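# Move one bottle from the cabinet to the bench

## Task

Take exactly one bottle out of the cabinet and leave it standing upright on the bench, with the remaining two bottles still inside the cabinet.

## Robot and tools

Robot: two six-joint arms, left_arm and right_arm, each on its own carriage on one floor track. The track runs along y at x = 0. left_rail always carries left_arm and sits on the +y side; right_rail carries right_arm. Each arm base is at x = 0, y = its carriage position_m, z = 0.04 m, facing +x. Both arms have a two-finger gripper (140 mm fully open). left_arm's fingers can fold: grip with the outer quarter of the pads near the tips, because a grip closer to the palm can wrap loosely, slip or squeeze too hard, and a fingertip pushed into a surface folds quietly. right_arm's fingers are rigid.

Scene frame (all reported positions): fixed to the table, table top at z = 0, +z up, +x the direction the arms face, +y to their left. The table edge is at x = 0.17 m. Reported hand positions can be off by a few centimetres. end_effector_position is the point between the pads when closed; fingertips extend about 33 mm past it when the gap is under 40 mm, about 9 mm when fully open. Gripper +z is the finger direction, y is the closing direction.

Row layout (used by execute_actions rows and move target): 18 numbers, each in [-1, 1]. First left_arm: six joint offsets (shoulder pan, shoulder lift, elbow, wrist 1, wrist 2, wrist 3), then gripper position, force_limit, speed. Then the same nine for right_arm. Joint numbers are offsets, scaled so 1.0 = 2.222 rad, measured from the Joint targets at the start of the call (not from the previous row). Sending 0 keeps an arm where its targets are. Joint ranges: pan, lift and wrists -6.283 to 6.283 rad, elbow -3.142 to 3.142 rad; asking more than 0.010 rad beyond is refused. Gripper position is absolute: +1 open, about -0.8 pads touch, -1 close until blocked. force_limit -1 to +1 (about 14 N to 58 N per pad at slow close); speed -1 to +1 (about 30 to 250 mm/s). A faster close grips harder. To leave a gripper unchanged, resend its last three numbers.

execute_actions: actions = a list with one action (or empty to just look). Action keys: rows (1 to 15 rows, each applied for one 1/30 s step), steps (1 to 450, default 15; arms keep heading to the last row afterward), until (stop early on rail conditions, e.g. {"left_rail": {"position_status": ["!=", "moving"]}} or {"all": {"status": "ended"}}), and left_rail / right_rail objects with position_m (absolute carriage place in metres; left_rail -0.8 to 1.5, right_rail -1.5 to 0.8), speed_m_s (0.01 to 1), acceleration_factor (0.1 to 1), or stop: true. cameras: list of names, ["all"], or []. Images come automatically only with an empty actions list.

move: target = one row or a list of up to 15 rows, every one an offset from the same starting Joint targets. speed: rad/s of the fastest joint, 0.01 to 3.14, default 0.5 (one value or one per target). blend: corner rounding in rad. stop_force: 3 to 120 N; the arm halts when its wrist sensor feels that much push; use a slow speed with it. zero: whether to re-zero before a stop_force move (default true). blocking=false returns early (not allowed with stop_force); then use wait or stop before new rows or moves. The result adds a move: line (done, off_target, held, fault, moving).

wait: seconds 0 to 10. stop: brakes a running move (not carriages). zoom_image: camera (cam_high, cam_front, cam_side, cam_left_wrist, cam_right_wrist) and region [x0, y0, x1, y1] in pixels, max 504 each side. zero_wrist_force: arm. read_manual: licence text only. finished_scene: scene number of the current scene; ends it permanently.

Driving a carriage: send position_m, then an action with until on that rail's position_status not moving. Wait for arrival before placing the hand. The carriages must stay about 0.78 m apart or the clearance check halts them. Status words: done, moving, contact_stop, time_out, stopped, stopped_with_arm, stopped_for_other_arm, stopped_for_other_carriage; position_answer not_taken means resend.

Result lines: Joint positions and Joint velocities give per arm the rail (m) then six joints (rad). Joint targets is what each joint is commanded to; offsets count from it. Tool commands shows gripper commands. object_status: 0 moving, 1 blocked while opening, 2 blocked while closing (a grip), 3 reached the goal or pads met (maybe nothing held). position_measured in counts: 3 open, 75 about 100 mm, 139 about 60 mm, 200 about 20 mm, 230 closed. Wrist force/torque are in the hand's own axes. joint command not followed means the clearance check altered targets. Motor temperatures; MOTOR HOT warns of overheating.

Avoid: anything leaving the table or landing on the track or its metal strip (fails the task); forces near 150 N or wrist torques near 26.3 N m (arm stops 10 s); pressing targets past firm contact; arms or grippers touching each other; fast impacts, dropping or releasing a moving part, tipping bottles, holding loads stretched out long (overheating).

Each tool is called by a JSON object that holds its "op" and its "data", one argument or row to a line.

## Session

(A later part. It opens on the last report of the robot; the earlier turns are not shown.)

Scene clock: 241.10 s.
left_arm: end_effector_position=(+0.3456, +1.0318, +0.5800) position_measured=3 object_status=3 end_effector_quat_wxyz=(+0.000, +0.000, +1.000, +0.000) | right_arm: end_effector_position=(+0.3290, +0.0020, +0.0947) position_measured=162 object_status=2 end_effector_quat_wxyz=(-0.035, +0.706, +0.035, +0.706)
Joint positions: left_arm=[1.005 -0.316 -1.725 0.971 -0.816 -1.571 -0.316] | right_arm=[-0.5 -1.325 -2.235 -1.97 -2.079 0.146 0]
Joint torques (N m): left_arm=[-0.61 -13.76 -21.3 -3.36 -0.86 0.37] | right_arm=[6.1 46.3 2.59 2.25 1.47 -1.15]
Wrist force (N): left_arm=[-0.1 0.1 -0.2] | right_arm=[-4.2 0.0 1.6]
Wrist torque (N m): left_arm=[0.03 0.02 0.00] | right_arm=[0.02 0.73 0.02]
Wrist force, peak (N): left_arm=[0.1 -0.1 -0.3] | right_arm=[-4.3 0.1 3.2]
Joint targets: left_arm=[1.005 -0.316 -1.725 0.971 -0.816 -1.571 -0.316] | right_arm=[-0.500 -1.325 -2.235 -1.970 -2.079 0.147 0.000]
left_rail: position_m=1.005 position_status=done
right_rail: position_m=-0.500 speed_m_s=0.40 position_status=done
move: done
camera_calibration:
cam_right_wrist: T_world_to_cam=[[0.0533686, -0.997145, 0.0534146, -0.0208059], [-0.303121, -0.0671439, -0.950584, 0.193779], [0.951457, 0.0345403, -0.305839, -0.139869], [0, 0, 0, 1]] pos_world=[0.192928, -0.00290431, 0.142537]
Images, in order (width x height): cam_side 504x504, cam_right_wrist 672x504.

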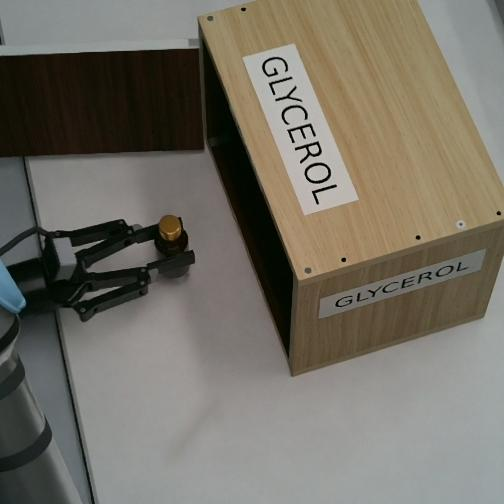

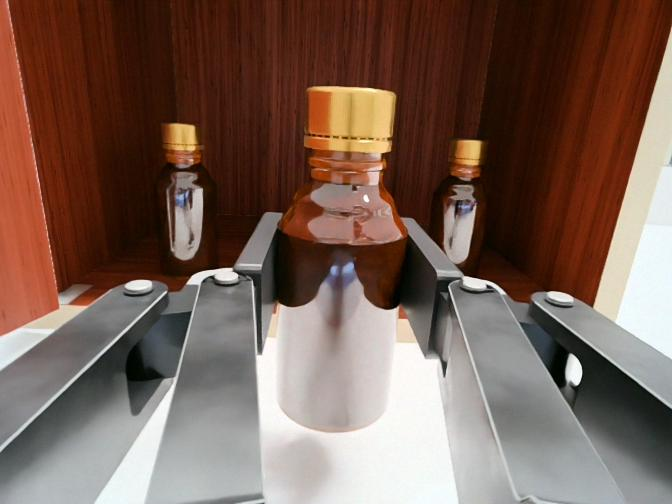

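{"op": "execute_actions", "data": {
  "actions": [
    {"right_rail":{"position_m":-0.85,"speed_m_s":0.2,"acceleration_factor":0.3},"steps":150,"until":{"right_rail":{"position_status":["!=","moving"]}}}
  ]
}}

{"op": "move", "data": {
  "target": [0,0,0,0,0,0,1,1,1,-0.0874,-0.0122,0.0289,-0.0167,-0.0874,0,-1,-0.5,-1],
  "speed": 0.15
}}

{"op": "move", "data": {
  "target": [
    [0,0,0,0,0,0,1,1,1,0,-0.0303,0.0021,0.0282,0,0,-1,-0.5,-1],
    [0,0,0,0,0,0,1,1,1,0,-0.0412,0.0034,0.0378,0,0,-1,-0.5,-1]
  ],
  "speed": [0.06,0.012],
  "stop_force": 4,
  "cameras": ["cam_right_wrist"]
}}

Scene clock: 252.10 s.
left_arm: end_effector_position=(+0.3456, +1.0318, +0.5800) position_measured=3 object_status=3 end_effector_quat_wxyz=(+0.000, +0.000, +1.000, +0.000) | right_arm: end_effector_position=(+0.3289, -0.3480, +0.0947) position_measured=162 object_status=2 end_effector_quat_wxyz=(-0.035, +0.706, +0.035, +0.706)
Joint positions: left_arm=[1.005 -0.316 -1.725 0.971 -0.816 -1.571 -0.316] | right_arm=[-0.85 -1.325 -2.235 -1.97 -2.079 0.147 0]
Joint torques (N m): left_arm=[0.1 -14.19 -20.21 -3.55 -1.08 0.04] | right_arm=[-0.57 44.83 12.96 -2.65 0.07 -1.1]
Wrist force (N): left_arm=[0.1 0.0 -0.2] | right_arm=[-4.0 -0.2 2.1]
Wrist torque (N m): left_arm=[-0.01 -0.02 0.00] | right_arm=[-0.03 0.70 0.03]
Wrist force, peak (N): left_arm=[-0.1 -0.1 -0.4] | right_arm=[-4.2 -2.1 2.2]
Joint targets: left_arm=[1.005 -0.316 -1.725 0.971 -0.816 -1.571 -0.316] | right_arm=[-0.850 -1.325 -2.235 -1.970 -2.079 0.147 0.000]
Tool commands: left_gripper/position=+1.0 left_gripper/force_limit=+1.0 left_gripper/speed=+1.0 right_gripper/position=-1.0 right_gripper/force_limit=-0.5 right_gripper/speed=-1.0
left_rail: position_m=1.005 position_status=done
right_rail: position_m=-0.850 speed_m_s=0.20 position_status=done

Scene clock: 253.87 s.
left_arm: end_effector_position=(+0.3456, +1.0318, +0.5800) position_measured=3 object_status=3 end_effector_quat_wxyz=(+0.000, +0.000, +1.000, +0.000) | right_arm: end_effector_position=(+0.4182, -0.3391, +0.0947) position_measured=162 object_status=2 end_effector_quat_wxyz=(-0.035, +0.706, +0.035, +0.706)
Joint positions: left_arm=[1.005 -0.316 -1.725 0.971 -0.816 -1.571 -0.316] | right_arm=[-0.85 -1.519 -2.262 -1.906 -2.116 -0.047 0]
Joint torques (N m): left_arm=[0.75 -12.31 -21.2 -3.63 -0.78 0.26] | right_arm=[-6.11 35.19 21.96 -2.24 -1.45 -1.08]
Wrist force (N): left_arm=[-0.1 0.1 -0.1] | right_arm=[-4.3 -0.3 1.9]
Wrist torque (N m): left_arm=[0.02 0.03 0.00] | right_arm=[-0.01 0.76 0.03]
Wrist force, peak (N): left_arm=[-0.3 0.0 -0.2] | right_arm=[-4.3 0.0 2.4]
Joint targets: left_arm=[1.005 -0.316 -1.725 0.971 -0.816 -1.571 -0.316] | right_arm=[-0.850 -1.519 -2.262 -1.906 -2.116 -0.048 0.000]
left_rail: position_m=1.005 position_status=done
right_rail: position_m=-0.850 speed_m_s=0.20 position_status=done
move: done

Scene clock: 257.03 s.
left_arm: end_effector_position=(+0.3456, +1.0318, +0.5800) position_measured=3 object_status=3 end_effector_quat_wxyz=(+0.000, +0.000, +1.000, +0.000) | right_arm: end_effector_position=(+0.4184, -0.3391, +0.0583) position_measured=162 object_status=2 end_effector_quat_wxyz=(-0.035, +0.706, +0.035, +0.706)
Joint positions: left_arm=[1.005 -0.316 -1.725 0.971 -0.816 -1.571 -0.316] | right_arm=[-0.85 -1.519 -2.341 -1.9 -2.043 -0.048 0]
Joint torques (N m): left_arm=[-0.14 -13.38 -21.61 -3.69 -1 0.16] | right_arm=[0.22 49.43 6.83 -2.25 -1.24 -1.07]
Wrist force (N): left_arm=[0.0 0.0 0.0] | right_arm=[-3.2 -0.1 1.5]
Wrist torque (N m): left_arm=[0.00 0.00 0.00] | right_arm=[0.01 0.61 0.02]
Wrist force, peak (N): left_arm=[-0.1 0.1 -0.4] | right_arm=[10.1 2.9 1.6]
Joint targets: left_arm=[1.005 -0.316 -1.725 0.971 -0.816 -1.571 -0.316] | right_arm=[-0.850 -1.519 -2.341 -1.900 -2.043 -0.048 0.000]
left_rail: position_m=1.005 position_status=done
right_rail: position_m=-0.850 speed_m_s=0.20 position_status=done
move: contact (right_arm); path passed 1 of 2 targets; right_arm: the shoulder lift is farthest, 0.012 rad from its target
camera_calibration:
cam_right_wrist: T_world_to_cam=[[0.0533759, -0.997146, 0.0534003, -0.36366], [-0.303241, -0.0671369, -0.950546, 0.163413], [0.951418, 0.0345431, -0.305959, -0.224259], [0, 0, 0, 1]] pos_world=[0.282328, -0.343904, 0.106138]
Images, in order (width x height): cam_right_wrist 672x504.

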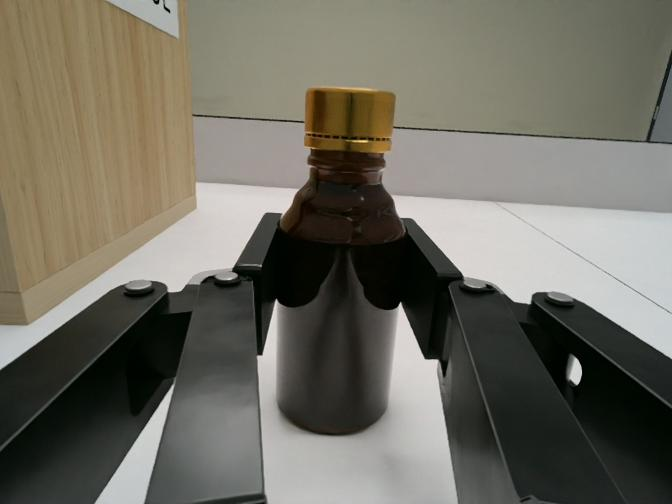

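{"op": "move", "data": {
  "target": [
    [0,0,0,0,0,0,-1,1,0,0,-0.0007,0.0001,0.0006,0,0,-1,-0.5,-1],
    [0,0,0,0,0,0,-1,1,0,0,-0.0007,0.0001,0.0006,0,0,0.39,-0.5,-1]
  ],
  "speed": 0.02
}}

Scene clock: 265.77 s.
left_arm: end_effector_position=(+0.3456, +1.0318, +0.5800) position_measured=233 object_status=3 end_effector_quat_wxyz=(+0.000, +0.000, +1.000, +0.000) | right_arm: end_effector_position=(+0.4184, -0.3391, +0.0576) position_measured=80 object_status=0 end_effector_quat_wxyz=(-0.035, +0.706, +0.035, +0.706)
Joint positions: left_arm=[1.005 -0.316 -1.725 0.971 -0.816 -1.571 -0.316] | right_arm=[-0.85 -1.519 -2.343 -1.9 -2.041 -0.048 0]
Joint torques (N m): left_arm=[-0.1 -13.15 -21.78 -3.62 -0.62 0.18] | right_arm=[2.83 48.09 14.86 1.54 -0.79 -1.14]
Wrist force (N): left_arm=[0.2 0.2 -0.1] | right_arm=[1.2 0.2 1.8]
Wrist torque (N m): left_arm=[0.03 -0.04 0.00] | right_arm=[0.09 0.20 0.02]
Wrist force, peak (N): left_arm=[0.1 -0.2 -0.4] | right_arm=[35.7 6.6 -0.3]
Joint targets: left_arm=[1.005 -0.316 -1.725 0.971 -0.816 -1.571 -0.316] | right_arm=[-0.850 -1.519 -2.343 -1.900 -2.041 -0.048 0.000]
left_rail: position_m=1.005 position_status=done
right_rail: position_m=-0.850 speed_m_s=0.20 position_status=done
move: done

{"op": "move", "data": {
  "target": [0,0,0,0,0,0,-1,1,0,0,0.1290,0.0108,-0.1395,0,0,0.39,-0.5,-1],
  "speed": 0.25
}}

{"op": "execute_actions", "data": {
  "actions": [
    {"right_rail":{"position_m":-1.25,"speed_m_s":0.5,"acceleration_factor":0.5},"left_rail":{"position_m":0.5,"speed_m_s":0.5,"acceleration_factor":0.5},"steps":150,"until":{"all":{"status":"ended"}}}
  ],
  "cameras": ["cam_high","cam_front","cam_side"]
}}

Scene clock: 272.90 s.
left_arm: end_effector_position=(+0.3456, +1.0318, +0.5800) position_measured=233 object_status=3 end_effector_quat_wxyz=(+0.000, +0.000, +1.000, +0.000) | right_arm: end_effector_position=(+0.4184, -0.3388, +0.1999) position_measured=80 object_status=3 end_effector_quat_wxyz=(-0.035, +0.706, +0.035, +0.706)
Joint positions: left_arm=[1.005 -0.316 -1.725 0.971 -0.816 -1.571 -0.316] | right_arm=[-0.85 -1.519 -2.056 -1.876 -2.351 -0.048 0]
Joint torques (N m): left_arm=[-0.88 -15.03 -21.01 -3.63 -0.81 0.16] | right_arm=[2.37 42.43 26.05 -2.34 0.44 -1.08]
Wrist force (N): left_arm=[-0.1 -0.1 0.0] | right_arm=[0.8 0.3 1.8]
Wrist torque (N m): left_arm=[-0.03 0.01 0.00] | right_arm=[0.11 0.24 0.00]
Wrist force, peak (N): left_arm=[0.0 0.1 -0.4] | right_arm=[2.0 0.4 1.8]
Joint targets: left_arm=[1.005 -0.316 -1.725 0.971 -0.816 -1.571 -0.316] | right_arm=[-0.850 -1.519 -2.056 -1.876 -2.351 -0.048 0.000]
left_rail: position_m=1.005 position_status=done
right_rail: position_m=-0.850 speed_m_s=0.20 position_status=done
move: done

Scene clock: 275.07 s.
left_arm: end_effector_position=(+0.3456, +0.5273, +0.5800) position_measured=233 object_status=3 end_effector_quat_wxyz=(+0.000, +0.000, +1.000, +0.000) | right_arm: end_effector_position=(+0.4184, -0.7388, +0.2000) position_measured=80 object_status=3 end_effector_quat_wxyz=(-0.035, +0.706, +0.035, +0.706)
Joint positions: left_arm=[0.5 -0.316 -1.725 0.971 -0.816 -1.571 -0.316] | right_arm=[-1.25 -1.519 -2.056 -1.876 -2.351 -0.048 0]
Joint torques (N m): left_arm=[-0.38 -14.32 -20.52 -3.65 -0.82 0.19] | right_arm=[2.53 31.14 9.25 -0.22 1.02 -1.16]
Wrist force (N): left_arm=[-0.1 0.1 -0.2] | right_arm=[1.0 0.2 1.9]
Wrist torque (N m): left_arm=[0.01 0.03 0.00] | right_arm=[0.07 0.21 0.00]
Wrist force, peak (N): left_arm=[0.2 1.1 -0.2] | right_arm=[0.6 -1.9 2.1]
Joint targets: left_arm=[0.500 -0.316 -1.725 0.971 -0.816 -1.571 -0.316] | right_arm=[-1.250 -1.519 -2.056 -1.876 -2.351 -0.048 0.000]
Tool commands: left_gripper/position=-1.0 left_gripper/force_limit=+1.0 left_gripper/speed=+0.0 right_gripper/position=+0.39 right_gripper/force_limit=-0.5 right_gripper/speed=-1.0
left_rail: position_m=0.500 speed_m_s=0.50 position_status=done
right_rail: position_m=-1.250 speed_m_s=0.50 position_status=done
Images, in order (width x height): cam_high 504x504, cam_front 504x504, cam_side 504x504.

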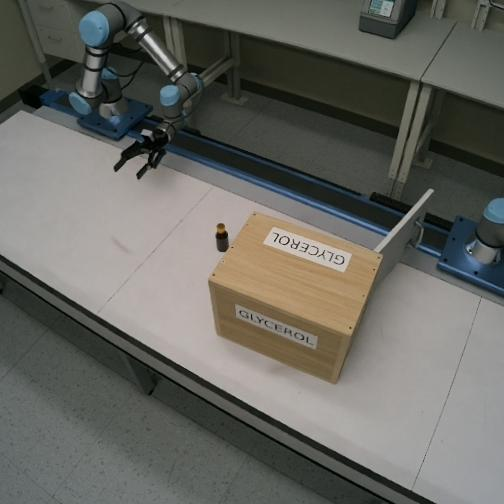

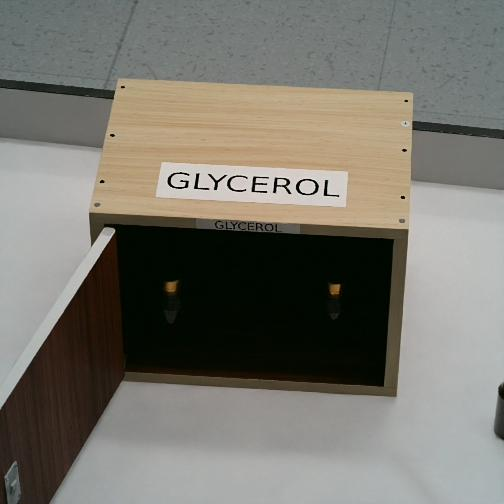

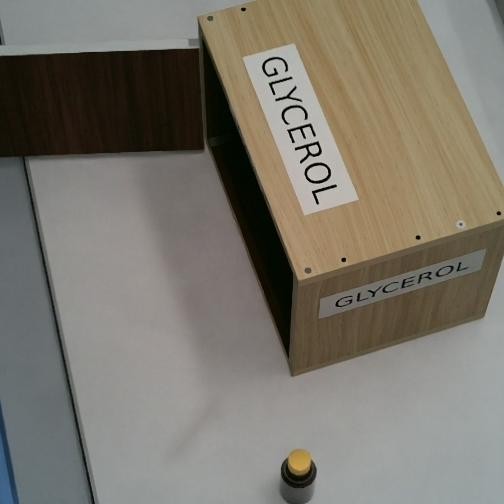

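{"op": "move", "data": {
  "target": [-0.5490,-0.2748,0.5601,-0.2856,0,-0.5490,-1,1,0,0,0,0,0,0,0,0.39,-0.5,-1],
  "speed": 0.6,
  "stop_force": 25
}}

{"op": "move", "data": {
  "target": [
    [0.0005,0.1356,-0.0511,-0.0845,0,0.0005,-1,1,0,0,0,0,0,0,0,0.39,-0.5,-1],
    [0.0038,0.2893,-0.1566,-0.1327,0,0.0038,-1,1,0,0,0,0,0,0,0,0.39,-0.5,-1],
    [0.0512,0.4373,-0.3113,-0.1260,0,0.0512,-1,1,0,0,0,0,0,0,0,0.39,-0.5,-1],
    [0.1198,0.5676,-0.4904,-0.0772,0,0.1198,-1,1,0,0,0,0,0,0,0,0.39,-0.5,-1],
    [0.1706,0.6429,-0.6104,-0.0325,0,0.1706,-1,1,0,0,0,0,0,0,0,0.39,-0.5,-1],
    [0.1973,0.6858,-0.6837,-0.0021,0,0.1973,-1,1,0,0,0,0,0,0,0,0.39,-0.5,-1]
  ],
  "speed": [0.2,0.3,0.3,0.3,0.12,0.06],
  "blend": [0.04,0.04,0.04,0.04,0.02,0],
  "stop_force": 25,
  "cameras": ["cam_high","cam_front","cam_side"]
}}

Scene clock: 294.20 s.
left_arm: end_effector_position=(+0.1400, +0.3099, +0.2453) position_measured=233 object_status=3 end_effector_quat_wxyz=(+0.000, +0.000, +1.000, +0.000) | right_arm: end_effector_position=(+0.4184, -0.7388, +0.2000) position_measured=80 object_status=3 end_effector_quat_wxyz=(-0.035, +0.706, +0.035, +0.706)
Joint positions: left_arm=[0.5 -1.536 -2.336 2.215 -1.451 -1.571 -1.536] | right_arm=[-1.25 -1.519 -2.056 -1.876 -2.351 -0.048 0]
Joint torques (N m): left_arm=[-6.8 -1.3 -13.11 -5.27 -0.87 -1.85] | right_arm=[2.82 30.76 8.96 2.46 0.89 -1.15]
Wrist force (N): left_arm=[0.1 0.8 0.0] | right_arm=[0.6 0.4 1.9]
Wrist torque (N m): left_arm=[0.16 0.00 0.00] | right_arm=[0.12 0.27 0.01]
Wrist force, peak (N): left_arm=[1.1 0.5 1.3] | right_arm=[1.0 -0.1 2.3]
Joint targets: left_arm=[0.500 -1.536 -2.336 2.215 -1.451 -1.571 -1.536] | right_arm=[-1.250 -1.519 -2.056 -1.876 -2.351 -0.048 0.000]
left_rail: position_m=0.500 speed_m_s=0.50 position_status=done
right_rail: position_m=-1.250 speed_m_s=0.50 position_status=done
move: done

Scene clock: 303.87 s.
left_arm: end_effector_position=(+0.4423, -0.1367, +0.2457) position_measured=233 object_status=3 end_effector_quat_wxyz=(+0.000, +0.000, +1.000, +0.000) | right_arm: end_effector_position=(+0.4184, -0.7388, +0.2000) position_measured=80 object_status=3 end_effector_quat_wxyz=(-0.035, +0.706, +0.035, +0.706)
Joint positions: left_arm=[0.5 -1.136 -0.874 0.802 -1.499 -1.571 -1.136] | right_arm=[-1.25 -1.519 -2.056 -1.876 -2.351 -0.048 0]
Joint torques (N m): left_arm=[-4.34 -56.47 -13.26 -5.2 -1.37 -1.87] | right_arm=[2.57 30.72 8.87 2.58 0.82 -1.23]
Wrist force (N): left_arm=[3.8 -1.8 -0.8] | right_arm=[0.6 0.4 1.8]
Wrist torque (N m): left_arm=[-0.06 -0.31 -0.02] | right_arm=[0.13 0.29 -0.01]
Wrist force, peak (N): left_arm=[26.4 4.4 -2.1] | right_arm=[1.0 0.1 2.3]
Joint targets: left_arm=[0.500 -1.136 -0.874 0.802 -1.499 -1.571 -1.136] | right_arm=[-1.250 -1.519 -2.056 -1.876 -2.351 -0.048 0.000]
left_rail: position_m=0.500 speed_m_s=0.50 position_status=done
right_rail: position_m=-1.250 speed_m_s=0.50 position_status=done
move: contact (left_arm); path passed 5 of 6 targets; left_arm: the elbow is farthest, 0.106 rad from its target
Images, in order (width x height): cam_high 504x504, cam_front 504x504, cam_side 504x504.

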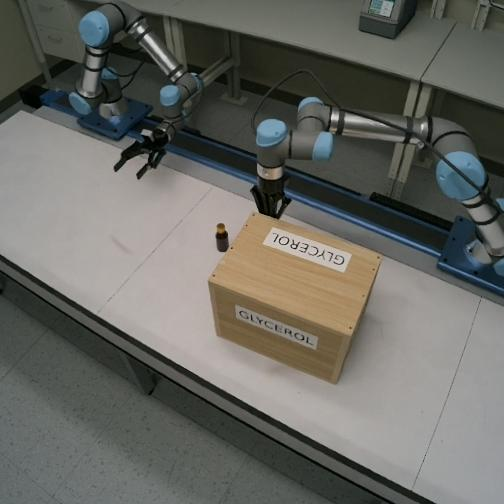

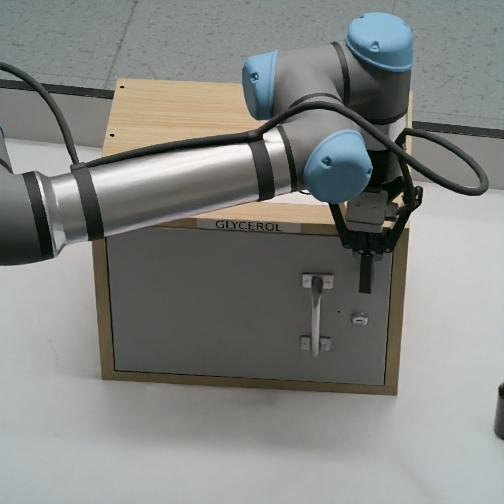

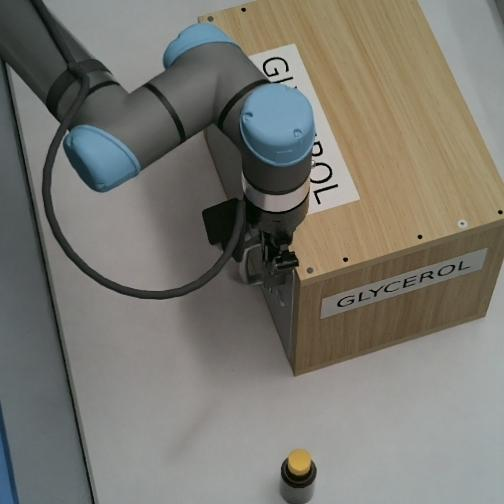

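Closed. Back off.

{"op": "move", "data": {
  "target": [-0.0507,-0.0840,0.1350,-0.0509,0,-0.0507,-1,1,0,0,0,0,0,0,0,0.39,-0.5,-1],
  "speed": 0.3,
  "cameras": ["cam_front"]
}}

Scene clock: 307.67 s.
left_arm: end_effector_position=(+0.3476, -0.1212, +0.2462) position_measured=233 object_status=3 end_effector_quat_wxyz=(+0.000, +0.000, +1.000, +0.000) | right_arm: end_effector_position=(+0.4184, -0.7388, +0.2000) position_measured=80 object_status=3 end_effector_quat_wxyz=(-0.035, +0.706, +0.035, +0.706)
Joint positions: left_arm=[0.5 -1.249 -1.061 1.102 -1.612 -1.571 -1.249] | right_arm=[-1.25 -1.519 -2.056 -1.876 -2.351 -0.048 0]
Joint torques (N m): left_arm=[-6.99 -49.73 -14.79 -5.27 -1.47 -1.59] | right_arm=[2.95 30.91 9.12 2.54 0.77 -1.19]
Wrist force (N): left_arm=[-0.2 0.2 -0.5] | right_arm=[1.0 0.0 2.0]
Wrist torque (N m): left_arm=[0.08 0.08 0.02] | right_arm=[0.04 0.20 0.00]
Wrist force, peak (N): left_arm=[4.0 -1.8 -1.0] | right_arm=[0.9 0.3 2.2]
Joint targets: left_arm=[0.500 -1.249 -1.061 1.102 -1.612 -1.571 -1.249] | right_arm=[-1.250 -1.519 -2.056 -1.876 -2.351 -0.048 0.000]
left_rail: position_m=0.500 speed_m_s=0.50 position_status=done
right_rail: position_m=-1.250 speed_m_s=0.50 position_status=done
move: done
Images, in order (width x height): cam_front 504x504.

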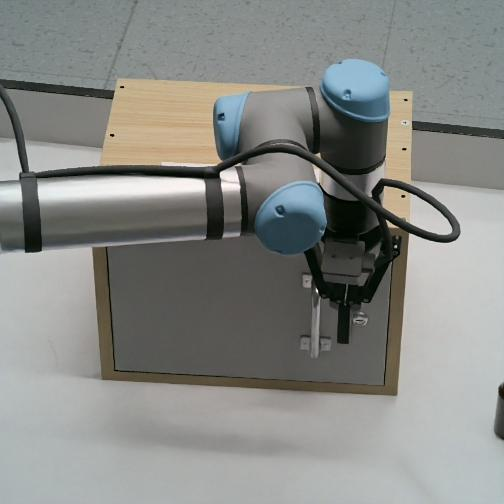

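{"op": "finished_scene", "data": {
  "scene": 2
}}

The scene is finished: the task was done.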